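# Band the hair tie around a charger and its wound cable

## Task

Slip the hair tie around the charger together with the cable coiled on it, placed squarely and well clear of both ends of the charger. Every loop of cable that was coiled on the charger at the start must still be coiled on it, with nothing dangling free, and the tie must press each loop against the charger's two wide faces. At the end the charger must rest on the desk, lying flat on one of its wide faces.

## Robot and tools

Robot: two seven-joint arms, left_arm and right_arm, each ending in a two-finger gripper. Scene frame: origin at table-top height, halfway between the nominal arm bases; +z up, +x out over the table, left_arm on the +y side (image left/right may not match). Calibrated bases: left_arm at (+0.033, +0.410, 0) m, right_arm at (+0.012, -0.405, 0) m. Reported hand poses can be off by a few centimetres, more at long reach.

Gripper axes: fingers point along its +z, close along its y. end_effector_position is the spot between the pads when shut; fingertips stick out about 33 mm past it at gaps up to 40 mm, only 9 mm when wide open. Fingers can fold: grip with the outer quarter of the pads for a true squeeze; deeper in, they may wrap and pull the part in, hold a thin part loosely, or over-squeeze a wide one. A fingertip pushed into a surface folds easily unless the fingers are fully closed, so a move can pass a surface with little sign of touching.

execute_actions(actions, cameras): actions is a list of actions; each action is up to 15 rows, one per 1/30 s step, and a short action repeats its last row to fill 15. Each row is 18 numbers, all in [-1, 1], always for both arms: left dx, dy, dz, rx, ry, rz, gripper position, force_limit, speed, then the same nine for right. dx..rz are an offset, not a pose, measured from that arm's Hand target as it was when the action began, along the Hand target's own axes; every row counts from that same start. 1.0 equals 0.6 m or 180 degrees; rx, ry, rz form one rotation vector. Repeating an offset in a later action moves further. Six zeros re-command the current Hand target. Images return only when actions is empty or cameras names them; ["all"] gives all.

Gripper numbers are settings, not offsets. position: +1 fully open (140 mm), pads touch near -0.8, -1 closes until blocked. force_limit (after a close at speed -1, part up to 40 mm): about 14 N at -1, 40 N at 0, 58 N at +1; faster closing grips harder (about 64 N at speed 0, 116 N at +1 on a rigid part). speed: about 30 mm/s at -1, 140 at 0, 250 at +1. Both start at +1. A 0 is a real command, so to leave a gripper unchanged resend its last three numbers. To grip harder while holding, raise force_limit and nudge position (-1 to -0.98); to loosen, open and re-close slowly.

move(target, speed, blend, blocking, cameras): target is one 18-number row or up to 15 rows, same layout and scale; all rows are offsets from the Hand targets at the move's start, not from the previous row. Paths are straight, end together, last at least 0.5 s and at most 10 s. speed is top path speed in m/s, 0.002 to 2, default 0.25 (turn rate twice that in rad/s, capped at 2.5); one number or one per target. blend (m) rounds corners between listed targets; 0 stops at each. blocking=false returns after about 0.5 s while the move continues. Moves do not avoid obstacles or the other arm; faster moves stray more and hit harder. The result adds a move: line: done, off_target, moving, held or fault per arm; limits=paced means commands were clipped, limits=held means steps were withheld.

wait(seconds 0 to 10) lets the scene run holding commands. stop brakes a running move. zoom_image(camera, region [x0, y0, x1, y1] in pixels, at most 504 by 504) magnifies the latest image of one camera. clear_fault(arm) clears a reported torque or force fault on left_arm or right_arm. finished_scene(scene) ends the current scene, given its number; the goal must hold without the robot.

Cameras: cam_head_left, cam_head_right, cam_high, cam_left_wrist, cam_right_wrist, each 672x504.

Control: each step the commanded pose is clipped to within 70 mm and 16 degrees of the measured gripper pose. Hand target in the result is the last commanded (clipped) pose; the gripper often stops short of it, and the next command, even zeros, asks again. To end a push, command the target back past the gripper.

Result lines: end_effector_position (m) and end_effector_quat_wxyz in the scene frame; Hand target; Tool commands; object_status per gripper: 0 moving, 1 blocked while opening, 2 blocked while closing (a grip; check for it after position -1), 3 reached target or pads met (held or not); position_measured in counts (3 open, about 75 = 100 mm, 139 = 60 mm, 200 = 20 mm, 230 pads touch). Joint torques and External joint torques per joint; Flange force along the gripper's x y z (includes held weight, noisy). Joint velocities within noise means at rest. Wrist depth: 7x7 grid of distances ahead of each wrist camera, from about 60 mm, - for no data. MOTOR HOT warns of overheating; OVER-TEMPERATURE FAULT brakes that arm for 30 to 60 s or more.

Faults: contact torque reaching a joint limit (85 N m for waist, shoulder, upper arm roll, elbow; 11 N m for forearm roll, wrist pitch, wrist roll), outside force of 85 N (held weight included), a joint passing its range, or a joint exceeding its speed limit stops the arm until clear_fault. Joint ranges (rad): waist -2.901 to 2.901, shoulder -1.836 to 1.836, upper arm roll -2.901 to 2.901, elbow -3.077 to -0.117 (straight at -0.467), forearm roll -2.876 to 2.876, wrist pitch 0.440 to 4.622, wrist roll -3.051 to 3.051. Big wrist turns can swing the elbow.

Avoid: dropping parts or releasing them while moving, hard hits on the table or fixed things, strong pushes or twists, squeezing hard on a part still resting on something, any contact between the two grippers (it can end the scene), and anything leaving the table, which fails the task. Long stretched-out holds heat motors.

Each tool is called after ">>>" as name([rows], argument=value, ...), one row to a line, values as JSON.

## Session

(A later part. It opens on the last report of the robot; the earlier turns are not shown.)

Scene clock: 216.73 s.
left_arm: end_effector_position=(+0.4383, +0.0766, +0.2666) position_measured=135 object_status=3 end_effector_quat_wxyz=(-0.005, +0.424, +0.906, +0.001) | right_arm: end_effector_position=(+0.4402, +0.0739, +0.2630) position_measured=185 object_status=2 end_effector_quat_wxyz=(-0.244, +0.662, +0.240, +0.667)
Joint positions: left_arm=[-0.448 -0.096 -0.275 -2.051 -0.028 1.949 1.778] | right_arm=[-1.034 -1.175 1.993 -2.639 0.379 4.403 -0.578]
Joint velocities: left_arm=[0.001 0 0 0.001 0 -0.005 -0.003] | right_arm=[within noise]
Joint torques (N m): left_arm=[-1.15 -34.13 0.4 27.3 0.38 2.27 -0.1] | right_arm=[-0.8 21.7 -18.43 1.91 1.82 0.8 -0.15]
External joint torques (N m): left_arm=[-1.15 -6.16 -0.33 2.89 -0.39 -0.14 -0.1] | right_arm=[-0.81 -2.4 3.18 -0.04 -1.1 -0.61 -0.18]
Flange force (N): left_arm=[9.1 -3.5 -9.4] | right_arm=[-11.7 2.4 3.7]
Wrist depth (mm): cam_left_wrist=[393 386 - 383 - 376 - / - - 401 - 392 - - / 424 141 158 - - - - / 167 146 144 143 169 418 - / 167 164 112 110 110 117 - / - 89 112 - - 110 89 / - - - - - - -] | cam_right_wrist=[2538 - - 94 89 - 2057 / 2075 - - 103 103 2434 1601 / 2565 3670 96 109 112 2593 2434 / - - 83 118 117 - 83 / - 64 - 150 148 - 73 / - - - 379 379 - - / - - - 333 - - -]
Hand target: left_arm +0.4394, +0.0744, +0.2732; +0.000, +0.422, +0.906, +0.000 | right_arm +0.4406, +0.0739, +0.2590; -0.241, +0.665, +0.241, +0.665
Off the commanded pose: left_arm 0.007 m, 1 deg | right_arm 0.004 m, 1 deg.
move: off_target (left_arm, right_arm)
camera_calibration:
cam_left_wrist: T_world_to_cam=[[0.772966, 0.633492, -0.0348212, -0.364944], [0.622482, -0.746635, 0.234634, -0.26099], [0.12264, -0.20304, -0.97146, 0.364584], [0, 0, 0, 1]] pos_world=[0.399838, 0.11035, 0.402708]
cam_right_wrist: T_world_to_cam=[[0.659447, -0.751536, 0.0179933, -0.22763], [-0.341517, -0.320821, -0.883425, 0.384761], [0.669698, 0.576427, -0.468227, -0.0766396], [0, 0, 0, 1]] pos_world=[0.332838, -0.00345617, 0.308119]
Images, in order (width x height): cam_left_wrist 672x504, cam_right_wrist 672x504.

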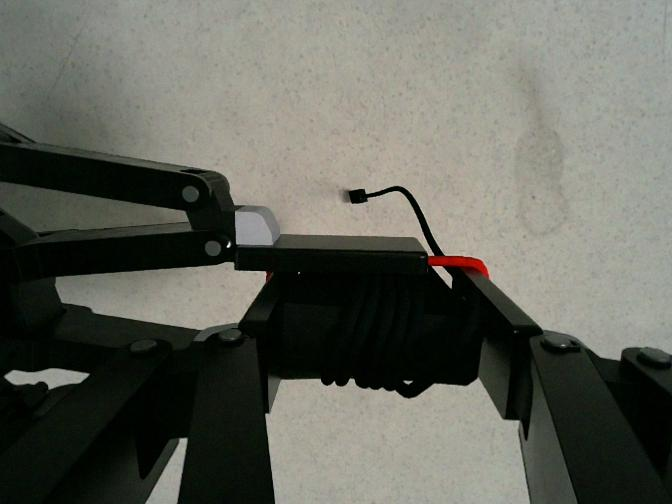

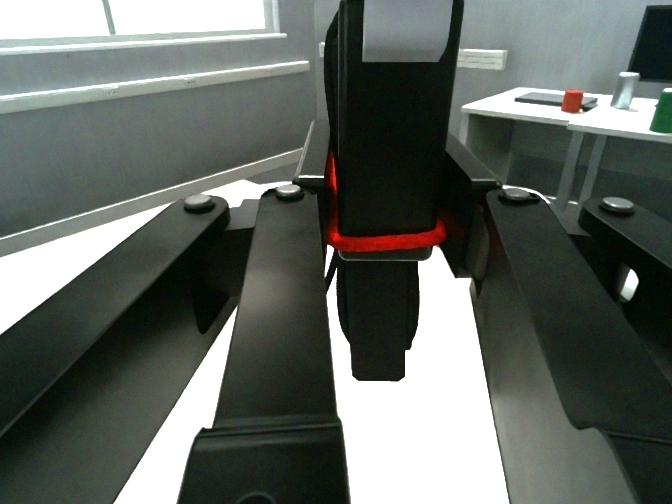

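>>> move(target=[0,0,-0.02,0,0,0,-0.04,0.2,-1, 0,0,0,0,0,0,-0.98,0.1,-1], speed=0.03, cameras=["cam_left_wrist","cam_right_wrist"])

>>> zoom_image(camera="cam_right_wrist", region=[240, 0, 520, 380])

>>> zoom_image(camera="cam_left_wrist", region=[180, 180, 580, 460])

Scene clock: 217.73 s.
left_arm: end_effector_position=(+0.4409, +0.0756, +0.2841) position_measured=134 object_status=3 end_effector_quat_wxyz=(+0.001, +0.422, +0.906, +0.001) | right_arm: end_effector_position=(+0.4407, +0.0734, +0.2587) position_measured=189 object_status=2 end_effector_quat_wxyz=(-0.242, +0.665, +0.240, +0.664)
Joint positions: left_arm=[-0.447 -0.107 -0.273 -2.022 -0.029 1.92 1.778] | right_arm=[-1.035 -1.176 1.997 -2.64 0.375 4.398 -0.578]
Joint velocities: left_arm=[0 0 -0.001 0 -0.001 -0.003 -0.001] | right_arm=[0.001 0 0.001 0.001 -0.003 -0.004 0]
Joint torques (N m): left_arm=[-0.69 -29.91 0.46 24.85 0.48 2.21 -0.06] | right_arm=[-0.23 22.93 -21.95 2.59 3.2 1.75 -0.13]
External joint torques (N m): left_arm=[-0.76 -2.34 -0.44 0.39 -0.31 -0.22 -0.06] | right_arm=[-0.2 -1.22 -0.32 0.69 0.27 0.32 -0.16]
Flange force (N): left_arm=[5.7 -2.4 -2.4] | right_arm=[-3.6 1.1 2.7]
Wrist depth (mm): cam_left_wrist=[- - - - - 394 - / - - 415 - 401 - - / - 161 168 - - - - / 173 167 164 165 164 - 446 / 174 176 129 - 136 118 - / - 89 113 500 - 110 90 / - - - 518 - - -] | cam_right_wrist=[2538 - - 96 97 2681 2230 / - - - 104 104 2511 1590 / 2434 3098 89 109 111 3181 2272 / - - 83 129 125 73 81 / - 66 - 142 - - 72 / - - - 361 - - - / - - - 328 - - -]
Hand target: left_arm +0.4394, +0.0744, +0.2852; +0.000, +0.422, +0.906, +0.000 | right_arm +0.4406, +0.0739, +0.2590; -0.241, +0.665, +0.241, +0.665
Off the commanded pose: left_arm 0.002 m, 0 deg | right_arm 0.001 m, 0 deg.
move: done
camera_calibration:
cam_left_wrist: T_world_to_cam=[[0.771713, 0.635225, -0.0308008, -0.366405], [0.621901, -0.743624, 0.245485, -0.270506], [0.133034, -0.208599, -0.968911, 0.376133], [0, 0, 0, 1]] pos_world=[0.400949, 0.110056, 0.419559]
cam_right_wrist: T_world_to_cam=[[0.657667, -0.75308, 0.0185865, -0.227485], [-0.348559, -0.326085, -0.878735, 0.383263], [0.667818, 0.571436, -0.476948, -0.0752119], [0, 0, 0, 1]] pos_world=[0.333427, -0.00335869, 0.305143]
Images, in order (width x height): cam_left_wrist 672x504, cam_right_wrist 672x504.

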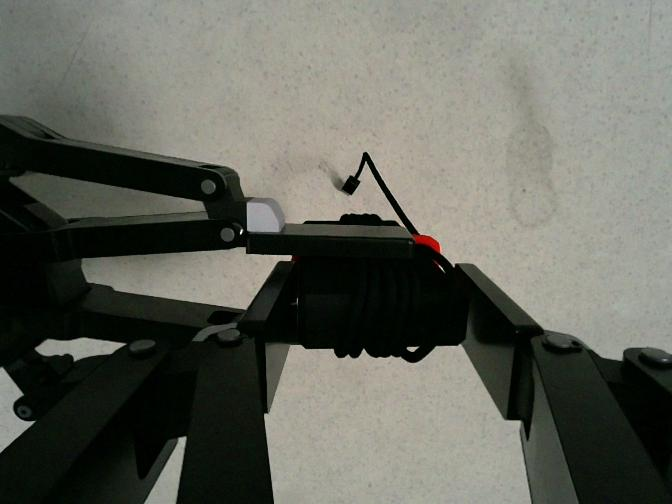

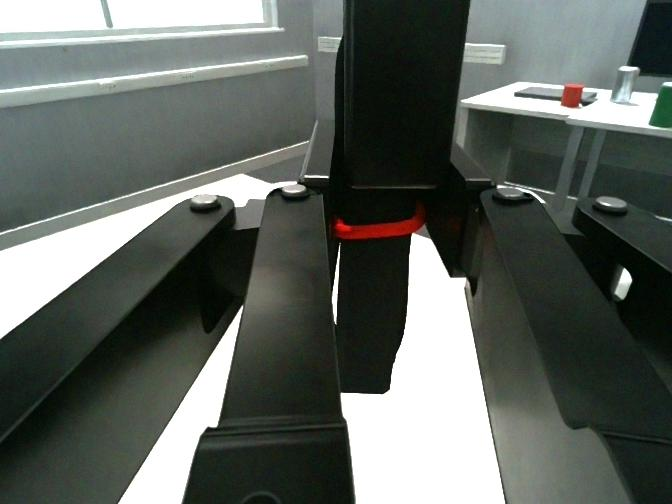

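Scaled by 1.326 from the camera's 672x504 image, which has a finer 960x720 frame.

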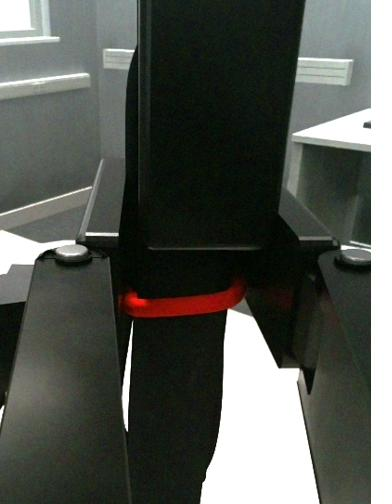

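Scaled by 1.260 from the camera's 672x504 image, which has a finer 960x720 frame.

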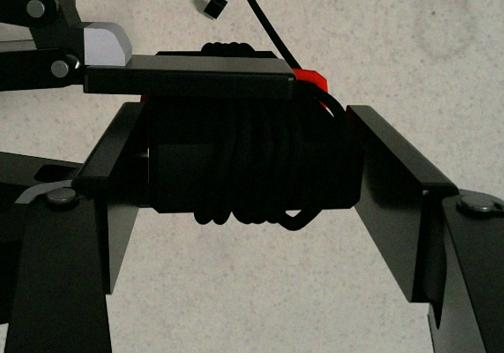

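>>> move(target=[0,0,-0.13,0,0,0,-0.04,0.2,-1, 0,0,0,0,0,0,-0.98,0.1,-1], speed=0.1, cameras=["all"])

>>> zoom_image(camera="cam_right_wrist", region=[240, 0, 520, 380])

>>> zoom_image(camera="cam_left_wrist", region=[220, 120, 520, 360])

>>> zoom_image(camera="cam_high", region=[320, 130, 460, 270])

Scene clock: 219.43 s.
left_arm: end_effector_position=(+0.4394, +0.0735, +0.3634) position_measured=134 object_status=3 end_effector_quat_wxyz=(+0.002, +0.424, +0.906, +0.000) | right_arm: end_effector_position=(+0.4408, +0.0733, +0.2584) position_measured=189 object_status=2 end_effector_quat_wxyz=(-0.241, +0.666, +0.240, +0.664)
Joint positions: left_arm=[-0.447 -0.119 -0.271 -1.832 -0.031 1.722 1.778] | right_arm=[-1.035 -1.176 1.997 -2.64 0.375 4.397 -0.578]
Joint velocities: left_arm=[-0.001 -0.001 -0.001 0.001 0 -0.004 0] | right_arm=[within noise]
Joint torques (N m): left_arm=[-0.29 -28.19 1.36 24.64 0.88 2.22 -0.03] | right_arm=[-0.24 22.89 -21.59 2.58 3.26 1.8 -0.16]
External joint torques (N m): left_arm=[-0.26 -1.03 0.47 0.23 0.05 -0.22 -0.03] | right_arm=[-0.24 -1.22 -0.01 0.68 0.33 0.37 -0.19]
Flange force (N): left_arm=[2.5 -0.3 -1.0] | right_arm=[-4.7 1.1 2.5]
Wrist depth (mm): cam_left_wrist=[482 496 - - - - - / - - - - - - - / 244 242 244 - - - - / 250 251 259 241 - - - / - 263 121 - 162 117 - / - 89 - - - 110 90 / - - - - - - -] | cam_right_wrist=[2410 - - 110 120 2807 1940 / 2622 - - - 126 2681 1590 / 2774 3224 106 109 119 2982 2362 / - - 83 129 125 73 81 / - 66 - 142 - - 72 / - - - 360 - - - / - - - 327 - - -]
Hand target: left_arm +0.4394, +0.0745, +0.3632; +0.000, +0.422, +0.906, +0.000 | right_arm +0.4406, +0.0739, +0.2590; -0.241, +0.665, +0.241, +0.665
Off the commanded pose: left_arm 0.001 m, 0 deg | right_arm 0.001 m, 0 deg.
move: done
camera_calibration:
cam_left_wrist: T_world_to_cam=[[0.773477, 0.633073, -0.0308473, -0.362152], [0.619474, -0.744773, 0.248123, -0.290374], [0.134106, -0.211027, -0.968237, 0.452258], [0, 0, 0, 1]] pos_world=[0.399346, 0.108444, 0.49877]
cam_right_wrist: T_world_to_cam=[[0.657439, -0.753277, 0.018643, -0.227488], [-0.349061, -0.326391, -0.878422, 0.383194], [0.66778, 0.571001, -0.477522, -0.0751868], [0, 0, 0, 1]] pos_world=[0.333526, -0.00335862, 0.304944]

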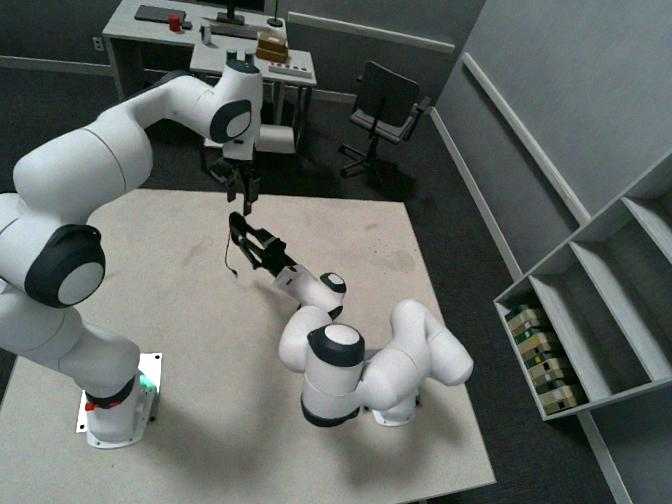

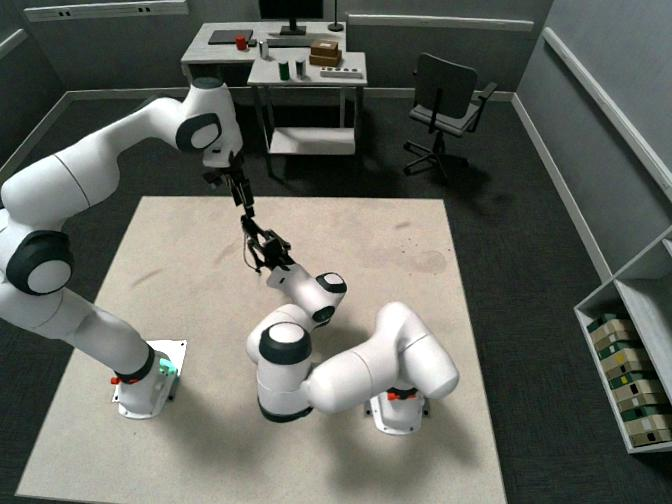

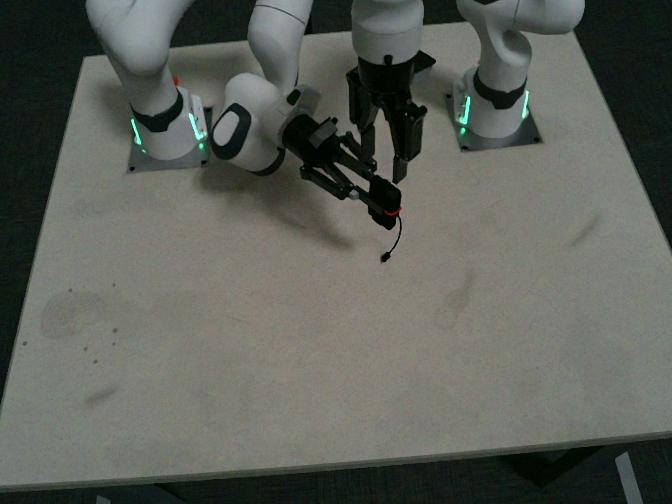

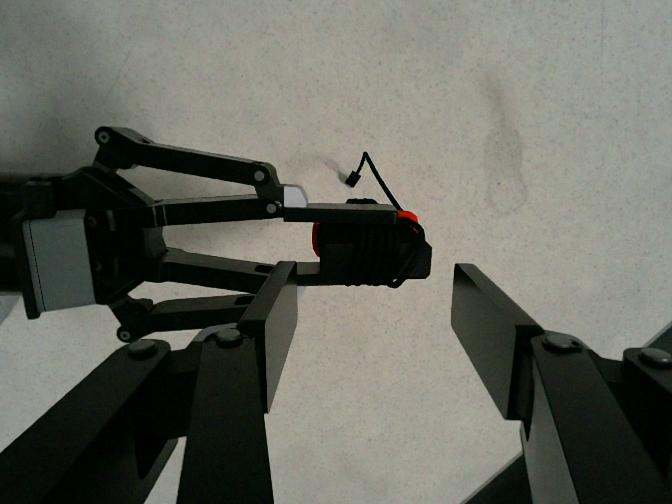

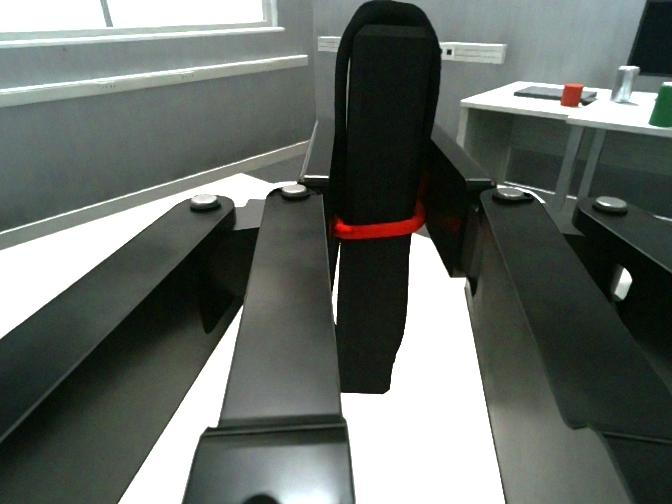

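Scaled by 1.326 from the camera's 672x504 image, which has a finer 960x720 frame.

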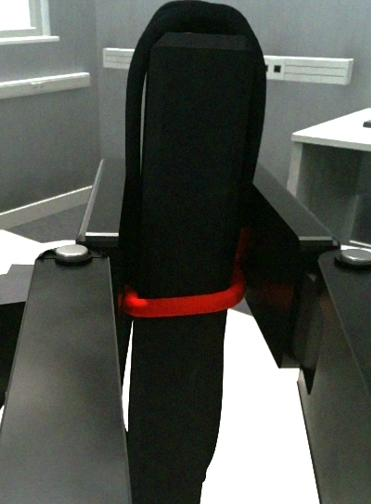

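Scaled by 1.680 from the camera's 672x504 image, which has a finer 960x720 frame.

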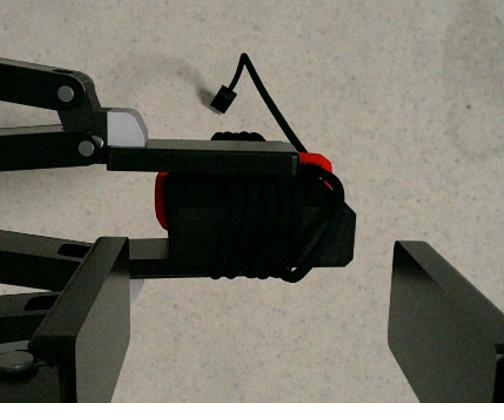

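Scaled by 3.600 from the camera's 672x504 image, which has a finer 960x720 frame.

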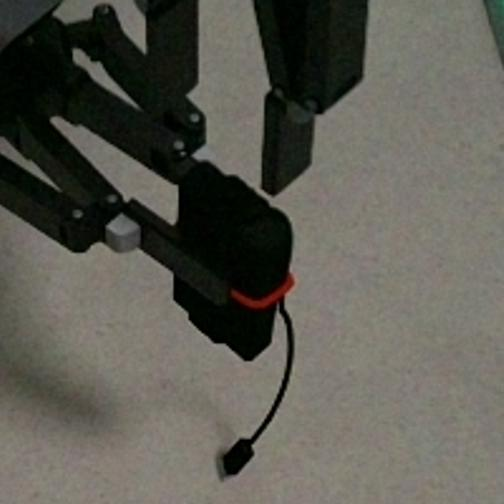

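>>> move(target=[0,0,0.06,0,0,0,0.0,0.2,-1, 0,0,0,0,0,0,-0.98,0.1,-1], speed=0.1, cameras=["cam_left_wrist"])

>>> zoom_image(camera="cam_left_wrist", region=[220, 160, 520, 400])

Scene clock: 220.97 s.
left_arm: end_effector_position=(+0.4392, +0.0757, +0.3270) position_measured=129 object_status=3 end_effector_quat_wxyz=(-0.001, +0.422, +0.906, +0.001) | right_arm: end_effector_position=(+0.4408, +0.0733, +0.2584) position_measured=189 object_status=2 end_effector_quat_wxyz=(-0.241, +0.666, +0.240, +0.664)
Joint positions: left_arm=[-0.447 -0.119 -0.271 -1.923 -0.031 1.806 1.778] | right_arm=[-1.035 -1.176 1.997 -2.64 0.375 4.397 -0.578]
Joint velocities: left_arm=[0.001 0.001 0 -0.001 0 0.004 -0.001] | right_arm=[within noise]
Joint torques (N m): left_arm=[-0.43 -29.16 0.97 23.9 0.58 2.55 -0.01] | right_arm=[-0.25 22.83 -21.6 2.6 3.23 1.82 -0.17]
External joint torques (N m): left_arm=[-0.47 -1.87 0.01 -0.66 -0.24 0.13 -0.01] | right_arm=[-0.18 -1.29 0 0.76 0.3 0.39 -0.2]
Flange force (N): left_arm=[8.2 -2.0 1.8] | right_arm=[-4.8 1.0 2.7]
Wrist depth (mm): cam_left_wrist=[- - - - 435 - 431 / 464 - 454 - 451 446 - / 209 206 208 - - - - / 210 211 207 208 186 - - / 222 218 122 - 169 123 - / - 89 - - - 107 90 / - - - - - - -] | cam_right_wrist=[2681 2742 - 119 117 - 2272 / 2339 2362 3508 132 126 2565 1559 / 2711 - 95 109 119 1729 2130 / - - 83 128 125 73 81 / - 66 - 142 - - 72 / - - - 360 - - - / - - - 326 - - -]
Hand target: left_arm +0.4394, +0.0745, +0.3272; +0.000, +0.422, +0.906, +0.000 | right_arm +0.4406, +0.0739, +0.2590; -0.241, +0.665, +0.241, +0.665
Off the commanded pose: left_arm 0.001 m, 0 deg | right_arm 0.001 m, 0 deg.
move: done
camera_calibration:
cam_left_wrist: T_world_to_cam=[[0.771553, 0.635374, -0.031717, -0.36355], [0.62275, -0.744159, 0.241681, -0.279027], [0.129955, -0.206221, -0.969837, 0.419491], [0, 0, 0, 1]] pos_world=[0.399747, 0.109858, 0.462742]
Images, in order (width x height): cam_left_wrist 672x504.

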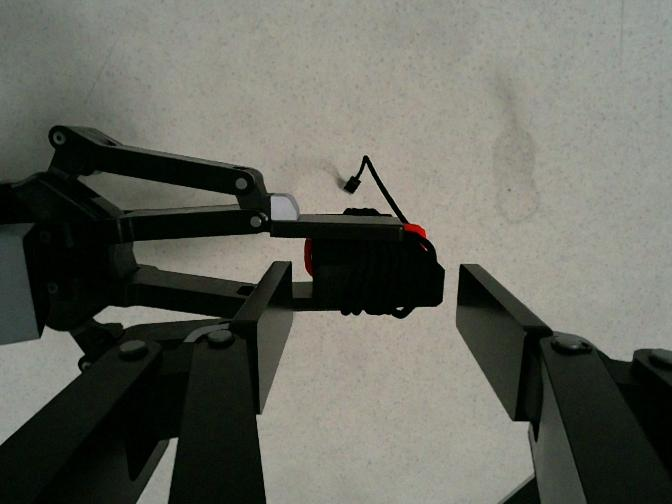

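Scaled by 1.680 from the camera's 672x504 image, which has a finer 960x720 frame.

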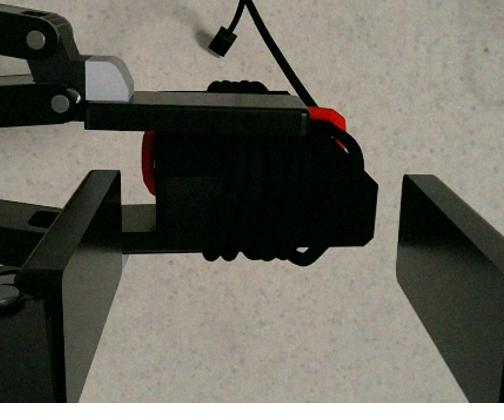

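>>> move(target=[0.0067,0,0.05,0,0,0,0.0,0.2,-1, 0,0,0,0,0,0,-0.98,0.1,-1], speed=0.06)

>>> execute_actions([
  [[0,0,0,0,0,0,-1,-0.1,-1, 0,0,0,0,0,0,-0.98,0.1,-1]],
  [[0,0,0,0,0,0,-1,-0.1,-1, 0,0,0,0,0,0,-0.98,0.1,-1]],
  [[0,0,0,0,0,0,-1,-0.1,-1, 0,0,0,0,0,0,-0.98,0.1,-1]],
], cameras=["cam_left_wrist","cam_right_wrist"])

>>> zoom_image(camera="cam_left_wrist", region=[220, 160, 520, 400])

Scene clock: 222.50 s.
left_arm: end_effector_position=(+0.4367, +0.0788, +0.2964) position_measured=129 object_status=3 end_effector_quat_wxyz=(-0.002, +0.421, +0.907, +0.001) | right_arm: end_effector_position=(+0.4408, +0.0733, +0.2584) position_measured=189 object_status=2 end_effector_quat_wxyz=(-0.241, +0.666, +0.240, +0.664)
Joint positions: left_arm=[-0.447 -0.124 -0.271 -2.006 -0.033 1.883 1.778] | right_arm=[-1.035 -1.176 1.997 -2.64 0.375 4.397 -0.578]
Joint velocities: left_arm=[-0.001 0.002 0.001 -0.002 -0.001 0.005 0] | right_arm=[0 -0.002 0 0 0.004 0 0.001]
Joint torques (N m): left_arm=[-0.45 -29.64 1.03 23.96 0.5 2.55 0.19] | right_arm=[-0.16 22.86 -21.51 2.53 3.25 1.8 -0.2]
External joint torques (N m): left_arm=[-0.35 -2.62 0.21 -0.5 -0.29 0.14 0.19] | right_arm=[-0.2 -1.25 0.04 0.64 0.33 0.36 -0.23]
Flange force (N): left_arm=[10.3 -1.8 0.6] | right_arm=[-4.8 0.9 2.4]
Wrist depth (mm): cam_left_wrist=[- - - 416 414 - - / 432 459 - - 418 418 418 / 175 175 178 - - 431 - / 181 180 180 179 192 468 - / 187 190 122 148 150 112 - / - 89 - - - 107 89 / - - - - - - -] | cam_right_wrist=[2807 2840 3181 93 93 - 2149 / - 2622 - 101 104 2386 1590 / - - 95 109 119 2807 - / - - 83 128 125 73 81 / - 66 - 142 - - 72 / - - - 360 - - - / - - - 326 - - -]
Hand target: left_arm +0.4368, +0.0775, +0.2972; +0.000, +0.422, +0.906, +0.000 | right_arm +0.4406, +0.0739, +0.2590; -0.241, +0.665, +0.241, +0.665
Off the commanded pose: left_arm 0.002 m, 0 deg | right_arm 0.001 m, 0 deg.
move: done

Scene clock: 224.20 s.
left_arm: end_effector_position=(+0.4371, +0.0788, +0.2968) position_measured=145 object_status=2 end_effector_quat_wxyz=(-0.001, +0.421, +0.907, +0.001) | right_arm: end_effector_position=(+0.4407, +0.0734, +0.2577) position_measured=189 object_status=2 end_effector_quat_wxyz=(-0.241, +0.666, +0.241, +0.664)
Joint positions: left_arm=[-0.447 -0.124 -0.27 -2.007 -0.033 1.884 1.778] | right_arm=[-1.035 -1.176 1.998 -2.64 0.374 4.396 -0.578]
Joint torques (N m): left_arm=[-0.93 -29.18 0.56 23.92 0.51 2.51 0.16] | right_arm=[-0.01 23.04 -22.04 2.97 3.34 1.95 -0.17]
External joint torques (N m): left_arm=[-0.93 -2.05 -0.38 -0.62 -0.29 0.09 0.16] | right_arm=[0.02 -1.18 -0.36 1.05 0.39 0.51 -0.2]
External joint torques at the end of the 1st action: left_arm=[-0.93 -2.14 -0.37 -0.65 -0.29 0.11 0.18] | right_arm=[-0.03 -1.19 -0.33 1.07 0.4 0.53 -0.22]
External joint torques at the end of the 2nd action: left_arm=[-1.01 -2.16 -0.43 -0.55 -0.29 0.1 0.16] | right_arm=[-0.05 -1.24 -0.4 1.12 0.45 0.51 -0.23]
Flange force (N): left_arm=[8.5 -2.5 1.0] | right_arm=[-4.0 0.6 3.0]
Flange force at the end of the 1st action (N): left_arm=[8.9 -2.6 1.0] | right_arm=[-4.2 0.7 3.1]
Flange force at the end of the 2nd action (N): left_arm=[8.6 -2.7 0.8] | right_arm=[-4.3 0.7 3.4]
Wrist depth (mm): cam_left_wrist=[- - - - - - - / 431 - 428 - 412 408 412 / 189 174 180 - - - - / 182 182 181 185 177 - - / 189 190 118 151 150 109 - / - 85 - - - 84 90 / - - - - - - -] | cam_right_wrist=[2593 3059 - 98 99 - 1972 / 2410 4044 - 106 107 2774 1704 / 2807 3098 89 109 118 2681 2362 / - - 83 128 125 73 81 / - 66 - 143 - - 72 / - - - 359 - - - / - - - 326 - - -]
Hand target: left_arm +0.4368, +0.0775, +0.2972; +0.000, +0.422, +0.906, +0.000 | right_arm +0.4406, +0.0739, +0.2590; -0.241, +0.665, +0.241, +0.665
Off the commanded pose: left_arm 0.001 m, 0 deg | right_arm 0.001 m, 0 deg.
camera_calibration:
cam_left_wrist: T_world_to_cam=[[0.769322, 0.638082, -0.0315514, -0.364067], [0.625289, -0.741933, 0.241968, -0.269379], [0.130987, -0.20588, -0.969771, 0.390659], [0, 0, 0, 1]] pos_world=[0.397354, 0.112872, 0.432544]
cam_right_wrist: T_world_to_cam=[[0.657408, -0.753305, 0.0186311, -0.227389], [-0.350173, -0.327302, -0.87764, 0.38292], [0.667229, 0.570443, -0.478958, -0.07486], [0, 0, 0, 1]] pos_world=[0.333525, -0.00325951, 0.304448]
Images, in order (width x height): cam_left_wrist 672x504, cam_right_wrist 672x504.

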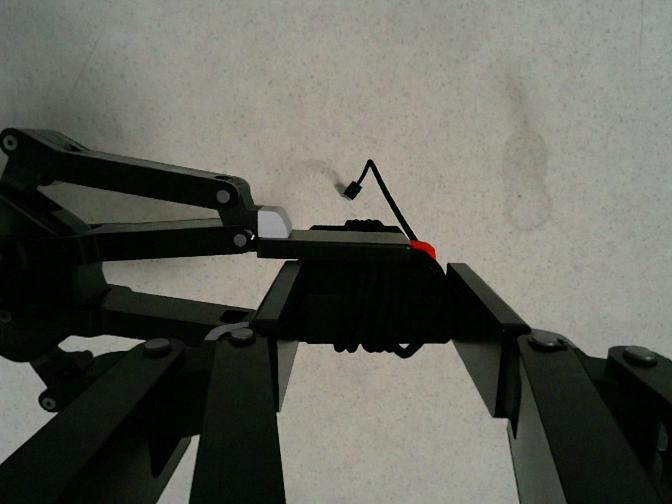

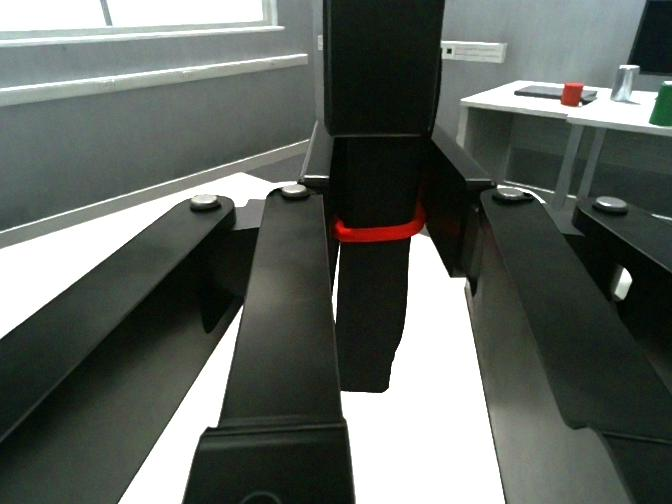

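Scaled by 1.680 from the camera's 672x504 image, which has a finer 960x720 frame.

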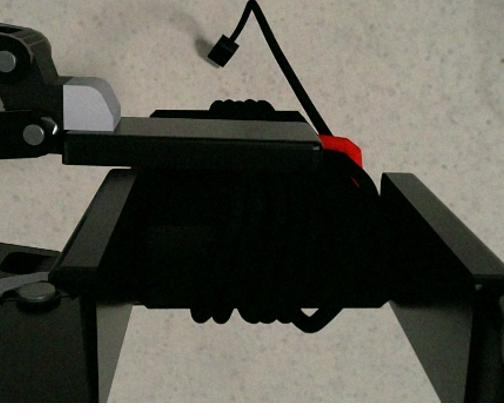

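>>> execute_actions([
  [[0,0,0,0,0,0,-1,-0.1,-1, 0,0,0,0,0,0,-0.2,-0.1,-1]],
  [[0,0,0,0,0,0,-1,-0.1,-1, 0,0,0,0,0,0,-0.2,-0.1,-1]],
])

>>> move(target=[0,0,0,0,0,0,-1,-0.1,-1, 0,0,-0.18,0,0,0,-0.2,-0.1,-1], speed=0.1, cameras=["cam_left_wrist","cam_right_wrist"])

>>> zoom_image(camera="cam_right_wrist", region=[280, 0, 480, 240])

>>> zoom_image(camera="cam_left_wrist", region=[220, 160, 520, 400])

Scene clock: 225.57 s.
left_arm: end_effector_position=(+0.4365, +0.0792, +0.2959) position_measured=145 object_status=2 end_effector_quat_wxyz=(-0.002, +0.421, +0.907, +0.001) | right_arm: end_effector_position=(+0.4406, +0.0735, +0.2577) position_measured=154 object_status=3 end_effector_quat_wxyz=(-0.241, +0.666, +0.241, +0.664)
Joint positions: left_arm=[-0.447 -0.124 -0.27 -2.008 -0.034 1.884 1.778] | right_arm=[-1.035 -1.176 1.998 -2.64 0.374 4.396 -0.578]
Joint torques (N m): left_arm=[-0.5 -29.83 1.09 25.11 0.58 2.55 0.21] | right_arm=[-0.24 22.71 -20.84 2.24 2.89 1.79 -0.2]
External joint torques (N m): left_arm=[-0.52 -2.7 0.12 0.54 -0.22 0.12 0.21] | right_arm=[-0.3 -1.46 0.71 0.36 -0.03 0.34 -0.23]
External joint torques at the end of the 1st action: left_arm=[-0.55 -2.72 0.02 0.55 -0.22 0.11 0.16] | right_arm=[-0.23 -1.42 0.68 0.4 -0.01 0.37 -0.21]
Flange force (N): left_arm=[7.0 -1.3 -1.8] | right_arm=[-6.0 1.8 2.0]
Flange force at the end of the 1st action (N): left_arm=[6.9 -1.5 -1.8] | right_arm=[-5.8 1.6 1.9]
Wrist depth (mm): cam_left_wrist=[- - - 418 - 402 391 / - - - 424 - 412 410 / - 172 177 428 - - - / 185 179 - 174 174 - 458 / 187 190 117 154 151 109 460 / - 85 - - - 84 89 / - - - - - - -] | cam_right_wrist=[2251 - 3268 98 101 2651 2169 / 2362 2339 - 105 107 2434 1590 / - 3139 95 125 135 111 2807 / - 80 78 131 133 103 83 / - 72 - 147 451 83 - / - - - 360 384 - - / - - - 326 325 - -]
Hand target: left_arm +0.4368, +0.0775, +0.2972; +0.000, +0.422, +0.906, +0.000 | right_arm +0.4406, +0.0739, +0.2590; -0.241, +0.665, +0.241, +0.665
Off the commanded pose: left_arm 0.002 m, 0 deg | right_arm 0.001 m, 0 deg.

Scene clock: 227.23 s.
left_arm: end_effector_position=(+0.4365, +0.0792, +0.2959) position_measured=145 object_status=2 end_effector_quat_wxyz=(-0.002, +0.421, +0.907, +0.001) | right_arm: end_effector_position=(+0.3589, +0.0047, +0.2586) position_measured=154 object_status=3 end_effector_quat_wxyz=(-0.238, +0.664, +0.243, +0.665)
Joint positions: left_arm=[-0.447 -0.124 -0.27 -2.008 -0.034 1.884 1.778] | right_arm=[-0.831 -1.112 2.062 -2.945 0.518 4.506 -0.564]
Joint velocities: left_arm=[within noise] | right_arm=[0 0.001 0.001 -0.001 0.003 0.003 0.002]
Joint torques (N m): left_arm=[-0.44 -29.83 1.04 25.09 0.58 2.54 0.18] | right_arm=[-0.04 18.94 -15.15 -1.77 2.99 1.84 0.08]
External joint torques (N m): left_arm=[-0.38 -2.73 0.16 0.59 -0.21 0.13 0.18] | right_arm=[-0.05 -0.67 1.35 -0.05 0.25 0.46 0.05]
Flange force (N): left_arm=[6.9 -1.2 -1.9] | right_arm=[-8.4 1.1 -1.9]
Wrist depth (mm): cam_left_wrist=[420 - - - - - 412 / - - 421 - - 406 - / 445 442 - - - - - / - 458 - 206 - - - / 191 212 117 151 150 109 - / - 85 - 479 - 84 89 / - - - - 512 - -] | cam_right_wrist=[3181 2909 3098 194 3911 - 2294 / 2651 - - 216 229 2651 1645 / 2774 - 95 231 138 111 - / - 80 78 550 578 103 83 / - 72 - 475 477 83 - / - - - 387 388 - - / - - - 328 330 - -]
Hand target: left_arm +0.4368, +0.0775, +0.2972; +0.000, +0.422, +0.906, +0.000 | right_arm +0.3577, +0.0046, +0.2590; -0.241, +0.665, +0.241, +0.665
Off the commanded pose: left_arm 0.002 m, 0 deg | right_arm 0.001 m, 0 deg.
move: done
camera_calibration:
cam_left_wrist: T_world_to_cam=[[0.769155, 0.638251, -0.0322018, -0.363726], [0.625826, -0.742064, 0.240172, -0.268195], [0.129394, -0.204882, -0.970196, 0.390679], [0, 0, 0, 1]] pos_world=[0.397053, 0.113174, 0.431735]
cam_right_wrist: T_world_to_cam=[[0.656908, -0.753436, 0.0283975, -0.227759], [-0.343582, -0.332665, -0.878229, 0.330413], [0.671136, 0.567159, -0.477397, 0.0175964], [0, 0, 0, 1]] pos_world=[0.251331, -0.0716648, 0.305046]
Images, in order (width x height): cam_left_wrist 672x504, cam_right_wrist 672x504.

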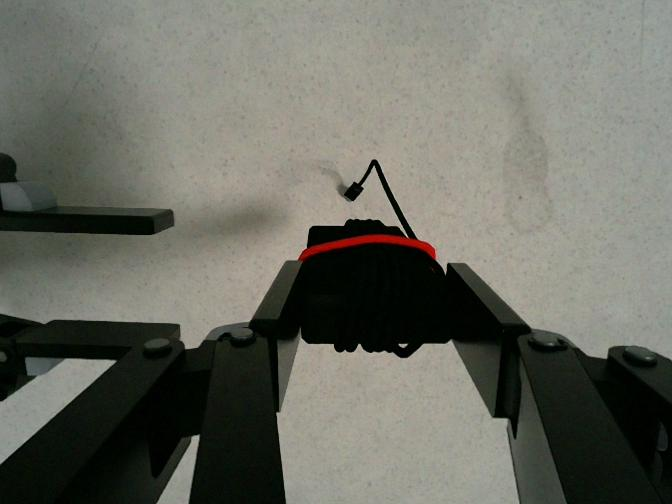

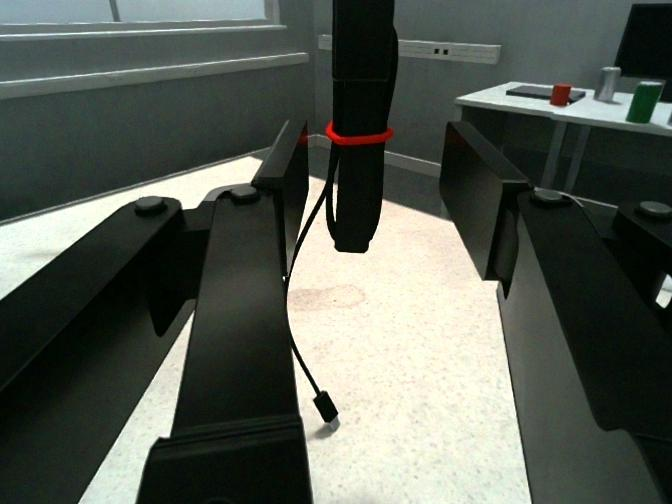

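Scaled by 2.100 from the camera's 672x504 image, which has a finer 960x720 frame.

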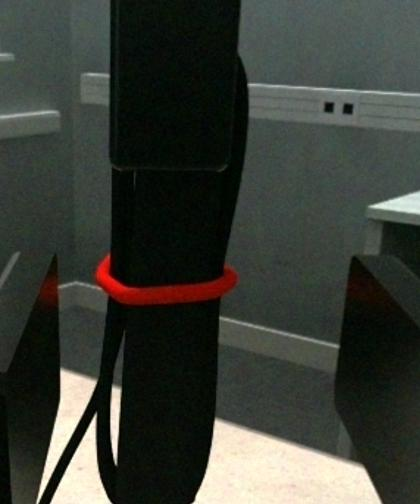

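Scaled by 1.680 from the camera's 672x504 image, which has a finer 960x720 frame.

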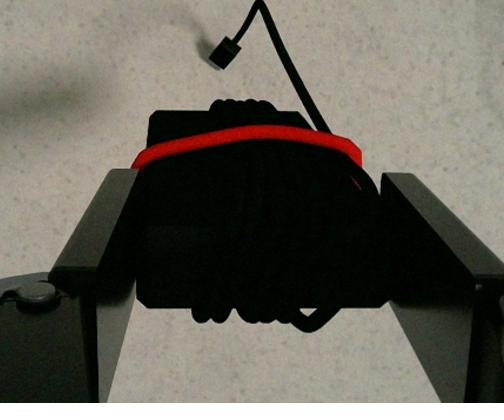

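>>> move(target=[0,0,0,0,0,0,-1,-0.1,-1, -0.065,0.0047,-0.045,0,0,0,0.1,0,-0.5], speed=0.1)

>>> move(target=[0,0,0,0,0,-0.5,-1,-0.1,-1, 0,0,0,0,0,0,0.1,0,-0.5], speed=0.2, cameras=["all"])

>>> zoom_image(camera="cam_right_wrist", region=[280, 0, 480, 240])

>>> zoom_image(camera="cam_high", region=[320, 130, 460, 270])

Scene clock: 228.60 s.
left_arm: end_effector_position=(+0.4365, +0.0792, +0.2959) position_measured=145 object_status=2 end_effector_quat_wxyz=(-0.002, +0.421, +0.907, +0.001) | right_arm: end_effector_position=(+0.3394, -0.0154, +0.2199) position_measured=117 object_status=3 end_effector_quat_wxyz=(-0.238, +0.665, +0.243, +0.665)
Joint positions: left_arm=[-0.447 -0.124 -0.27 -2.008 -0.034 1.884 1.778] | right_arm=[-0.878 -1.177 2.259 -2.954 0.691 4.574 -0.52]
Joint velocities: left_arm=[within noise] | right_arm=[0.001 0.001 -0.002 0 0.001 0.004 0.005]
Joint torques (N m): left_arm=[-0.42 -29.86 1.02 25.13 0.59 2.55 0.16] | right_arm=[-0.64 19.39 -13.64 -4.65 2.91 1.86 0.13]
External joint torques (N m): left_arm=[-0.39 -2.64 0.11 0.54 -0.21 0.13 0.16] | right_arm=[-0.63 -1.3 1.32 0.86 0.26 0.58 0.1]
Flange force (N): left_arm=[6.8 -1.3 -1.7] | right_arm=[-12.0 4.4 0.0]
Wrist depth (mm): cam_left_wrist=[- - - - - - 401 / - - - 424 - 413 - / - - 440 - - - - / - - - - 167 - - / 242 232 117 150 150 110 - / - 84 - 466 - 84 90 / - - - 544 - - -] | cam_right_wrist=[2711 2945 3458 227 3408 - 2485 / 2593 - 2681 245 3408 2807 1754 / - 91 109 657 760 124 96 / - 86 111 541 537 106 80 / - - - 429 413 100 - / - - 337 340 341 - - / - - 287 287 288 - -]
Hand target: left_arm +0.4368, +0.0775, +0.2972; +0.000, +0.422, +0.906, +0.000 | right_arm +0.3388, -0.0149, +0.2200; -0.241, +0.665, +0.241, +0.665
Off the commanded pose: left_arm 0.002 m, 0 deg | right_arm 0.001 m, 0 deg.
joint sent to its limit (right arm) — joint 6 (wrist pitch), upper limit. The joint targets still meet the commanded pose.
move: done

Scene clock: 233.93 s.
left_arm: end_effector_position=(+0.4348, +0.0779, +0.2945) position_measured=145 object_status=2 end_effector_quat_wxyz=(-0.003, -0.340, +0.940, +0.001) | right_arm: end_effector_position=(+0.3393, -0.0153, +0.2200) position_measured=117 object_status=3 end_effector_quat_wxyz=(-0.239, +0.665, +0.242, +0.665)
Joint positions: left_arm=[-0.258 -0.133 -0.45 -2.011 -0.065 1.884 0.236] | right_arm=[-0.878 -1.177 2.259 -2.954 0.691 4.575 -0.517]
Joint velocities: left_arm=[0 0 0 0 -0.001 0 -0.007] | right_arm=[within noise]
Joint torques (N m): left_arm=[-0.21 -28.04 1.64 25.97 1.12 2.67 -0.15] | right_arm=[-0.49 19.13 -13.66 -4.77 2.84 1.79 0.12]
External joint torques (N m): left_arm=[-0.16 -3.03 -0.05 1.36 0.43 0.15 -0.15] | right_arm=[-0.48 -1.53 1.26 0.7 0.2 0.51 0.09]
Flange force (N): left_arm=[1.5 4.7 -3.6] | right_arm=[-11.6 4.5 -0.1]
Wrist depth (mm): cam_left_wrist=[- - 416 415 - - - / - - 416 418 - 421 - / - - - 449 - 447 - / - - - 203 168 - 458 / - - 117 150 150 108 - / - 85 - - - 84 89 / - - - 524 - - -] | cam_right_wrist=[2294 1988 3848 241 3360 - 2316 / 2945 - 4588 258 266 2511 1741 / 736 91 110 279 700 124 2057 / - 86 112 539 623 106 80 / - - 416 417 417 101 - / - - 339 339 339 - - / - - 288 288 288 - -]
Hand target: left_arm +0.4368, +0.0775, +0.2972; +0.000, -0.342, +0.940, +0.000 | right_arm +0.3388, -0.0149, +0.2200; -0.241, +0.665, +0.241, +0.665
Off the commanded pose: left_arm 0.003 m, 1 deg | right_arm 0.001 m, 0 deg.
joint sent to its limit (right arm) — joint 6 (wrist pitch), upper limit. The joint targets still meet the commanded pose.
move: done
camera_calibration:
cam_left_wrist: T_world_to_cam=[[-0.631769, 0.774665, -0.0276002, 0.235553], [0.748165, 0.618698, 0.239709, -0.426936], [0.202771, 0.130792, -0.970452, 0.331289], [0, 0, 0, 1]] pos_world=[0.401058, 0.0383401, 0.430342]
cam_right_wrist: T_world_to_cam=[[0.656727, -0.753707, 0.025213, -0.22813], [-0.345835, -0.33071, -0.878083, 0.283878], [0.670155, 0.567941, -0.477844, 0.0241225], [0, 0, 0, 1]] pos_world=[0.231828, -0.0917622, 0.266547]

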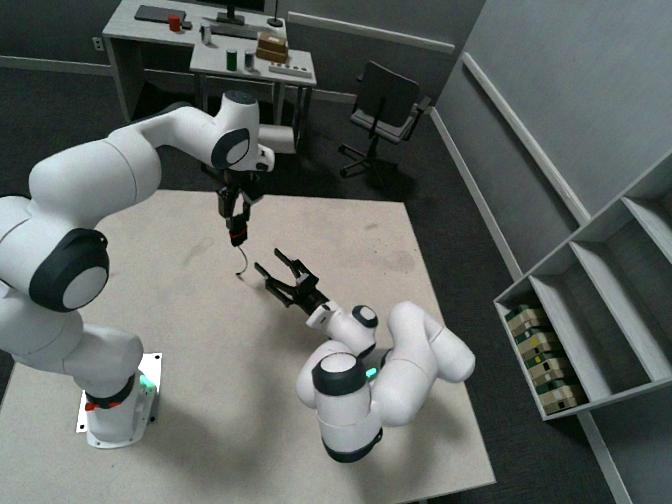

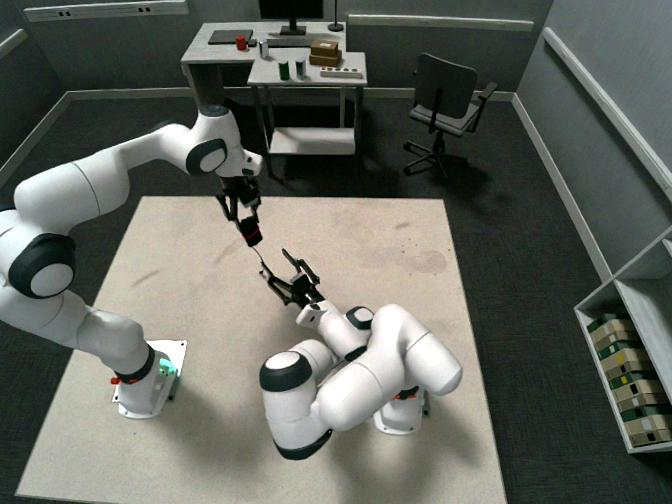

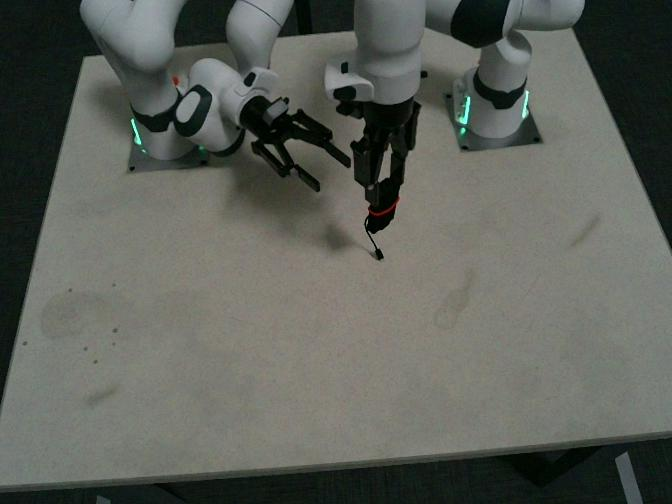

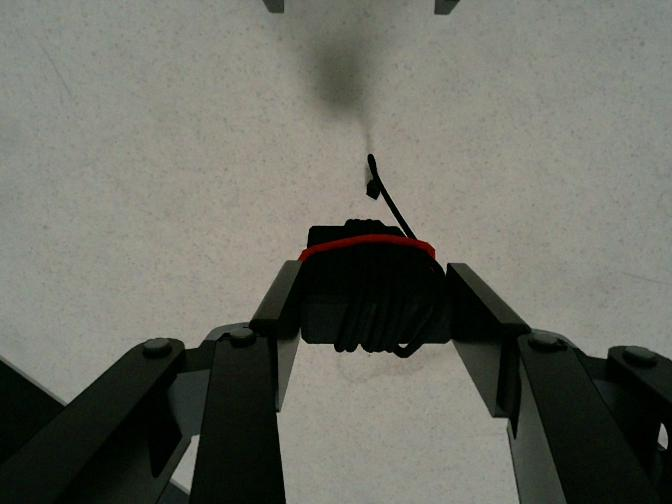

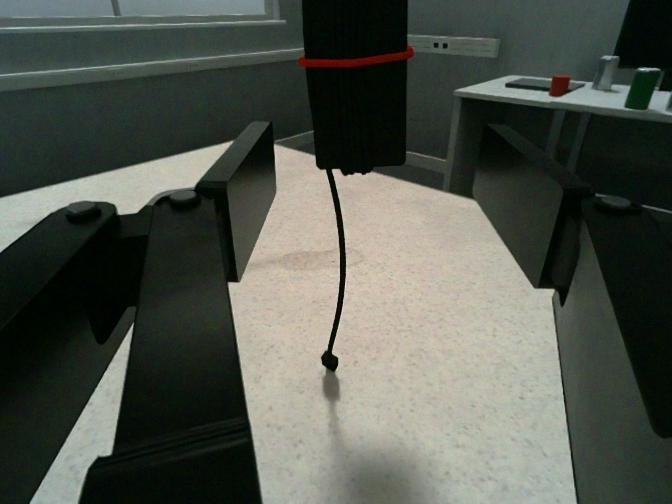

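Scaled by 2.100 from the camera's 672x504 image, which has a finer 960x720 frame.

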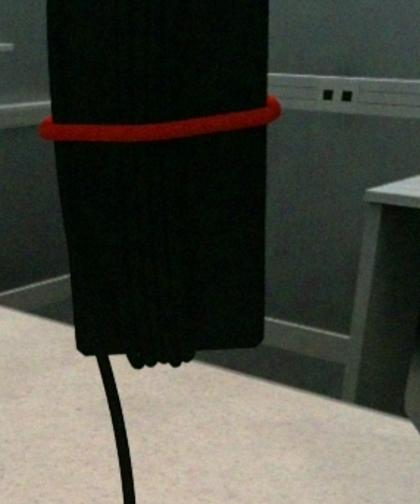

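Scaled by 3.600 from the camera's 672x504 image, which has a finer 960x720 frame.

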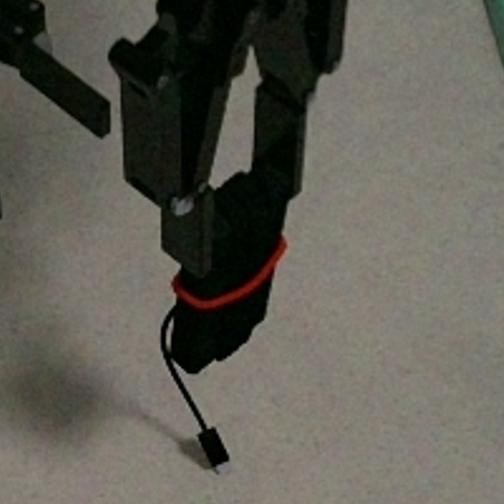

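>>> move(target=[0,0,0,0,0,0,-1,-0.1,-1, -0.035,-0.0117,0.11,0,0,0,0.1,0,-0.5], speed=0.1, cameras=["cam_right_wrist","cam_left_wrist"])

Scene clock: 235.63 s.
left_arm: end_effector_position=(+0.4348, +0.0780, +0.2945) position_measured=145 object_status=2 end_effector_quat_wxyz=(-0.003, -0.341, +0.940, +0.001) | right_arm: end_effector_position=(+0.3838, +0.0328, +0.1996) position_measured=117 object_status=3 end_effector_quat_wxyz=(-0.245, +0.665, +0.239, +0.664)
Joint positions: left_arm=[-0.258 -0.133 -0.45 -2.011 -0.065 1.884 0.234] | right_arm=[-0.983 -1.262 2.223 -2.747 0.63 4.504 -0.532]
Joint velocities: left_arm=[within noise] | right_arm=[0 0 -0.001 -0.001 0.002 -0.003 0]
Joint torques (N m): left_arm=[-0.38 -28.03 1.91 25.98 1.11 2.68 -0.16] | right_arm=[-0.11 21.45 -17.88 -2.85 2.47 1.21 -0.34]
External joint torques (N m): left_arm=[-0.29 -3.01 0.26 1.41 0.41 0.16 -0.16] | right_arm=[-0.07 -1.91 0.55 0.81 -0.3 -0.13 -0.37]
Flange force (N): left_arm=[1.3 4.7 -3.7] | right_arm=[-6.5 1.5 3.5]
Wrist depth (mm): cam_left_wrist=[- 409 - - 209 399 402 / - - - 424 220 - - / - - - - - - - / 466 462 - 200 166 - 441 / - - 118 152 150 109 - / - 85 - 493 - 84 89 / - - - 505 - - -] | cam_right_wrist=[2339 - 2945 182 184 2711 2057 / 2651 - - 193 198 2485 1692 / - 91 110 601 209 124 1879 / - 86 127 528 470 106 80 / - - 389 367 383 101 - / - - - 340 311 - - / - - - 256 273 - -]
Hand target: left_arm +0.4368, +0.0775, +0.2972; +0.000, -0.342, +0.940, +0.000 | right_arm +0.3849, +0.0328, +0.1990; -0.241, +0.665, +0.241, +0.665
Off the commanded pose: left_arm 0.003 m, 0 deg | right_arm 0.001 m, 0 deg.
move: done
camera_calibration:
cam_left_wrist: T_world_to_cam=[[-0.633234, 0.773469, -0.027591, 0.236238], [0.746985, 0.620104, 0.239756, -0.426608], [0.202553, 0.131212, -0.970441, 0.331337], [0, 0, 0, 1]] pos_world=[0.401151, 0.0383434, 0.430343]
cam_right_wrist: T_world_to_cam=[[0.659314, -0.751757, 0.0129167, -0.219187], [-0.349267, -0.321441, -0.880164, 0.298652], [0.665821, 0.575793, -0.474494, -0.0420637], [0, 0, 0, 1]] pos_world=[0.276829, -0.0445564, 0.245734]
Images, in order (width x height): cam_left_wrist 672x504, cam_right_wrist 672x504.

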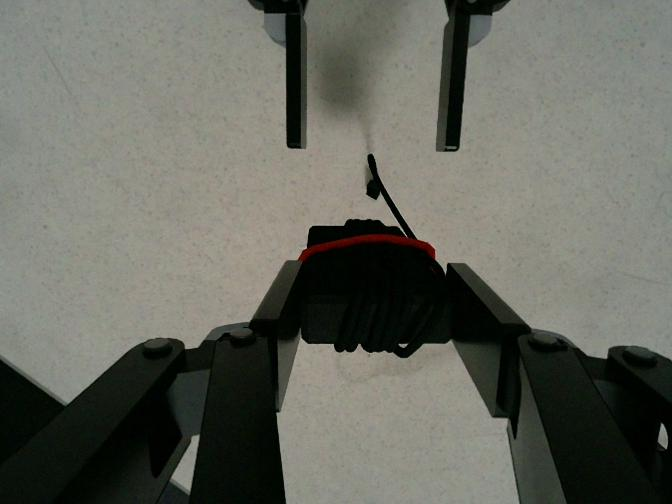

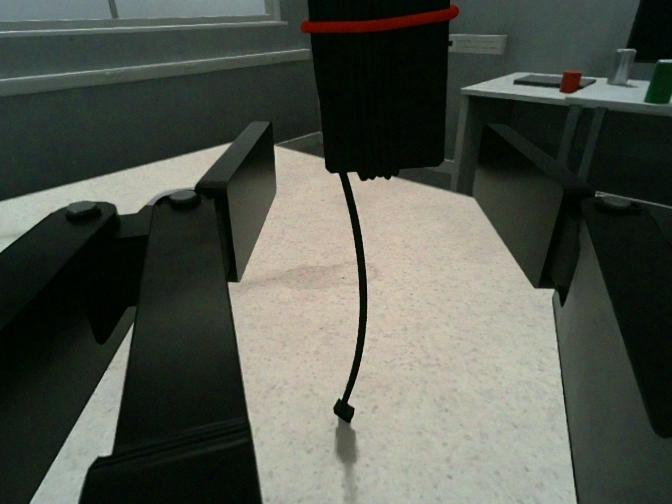

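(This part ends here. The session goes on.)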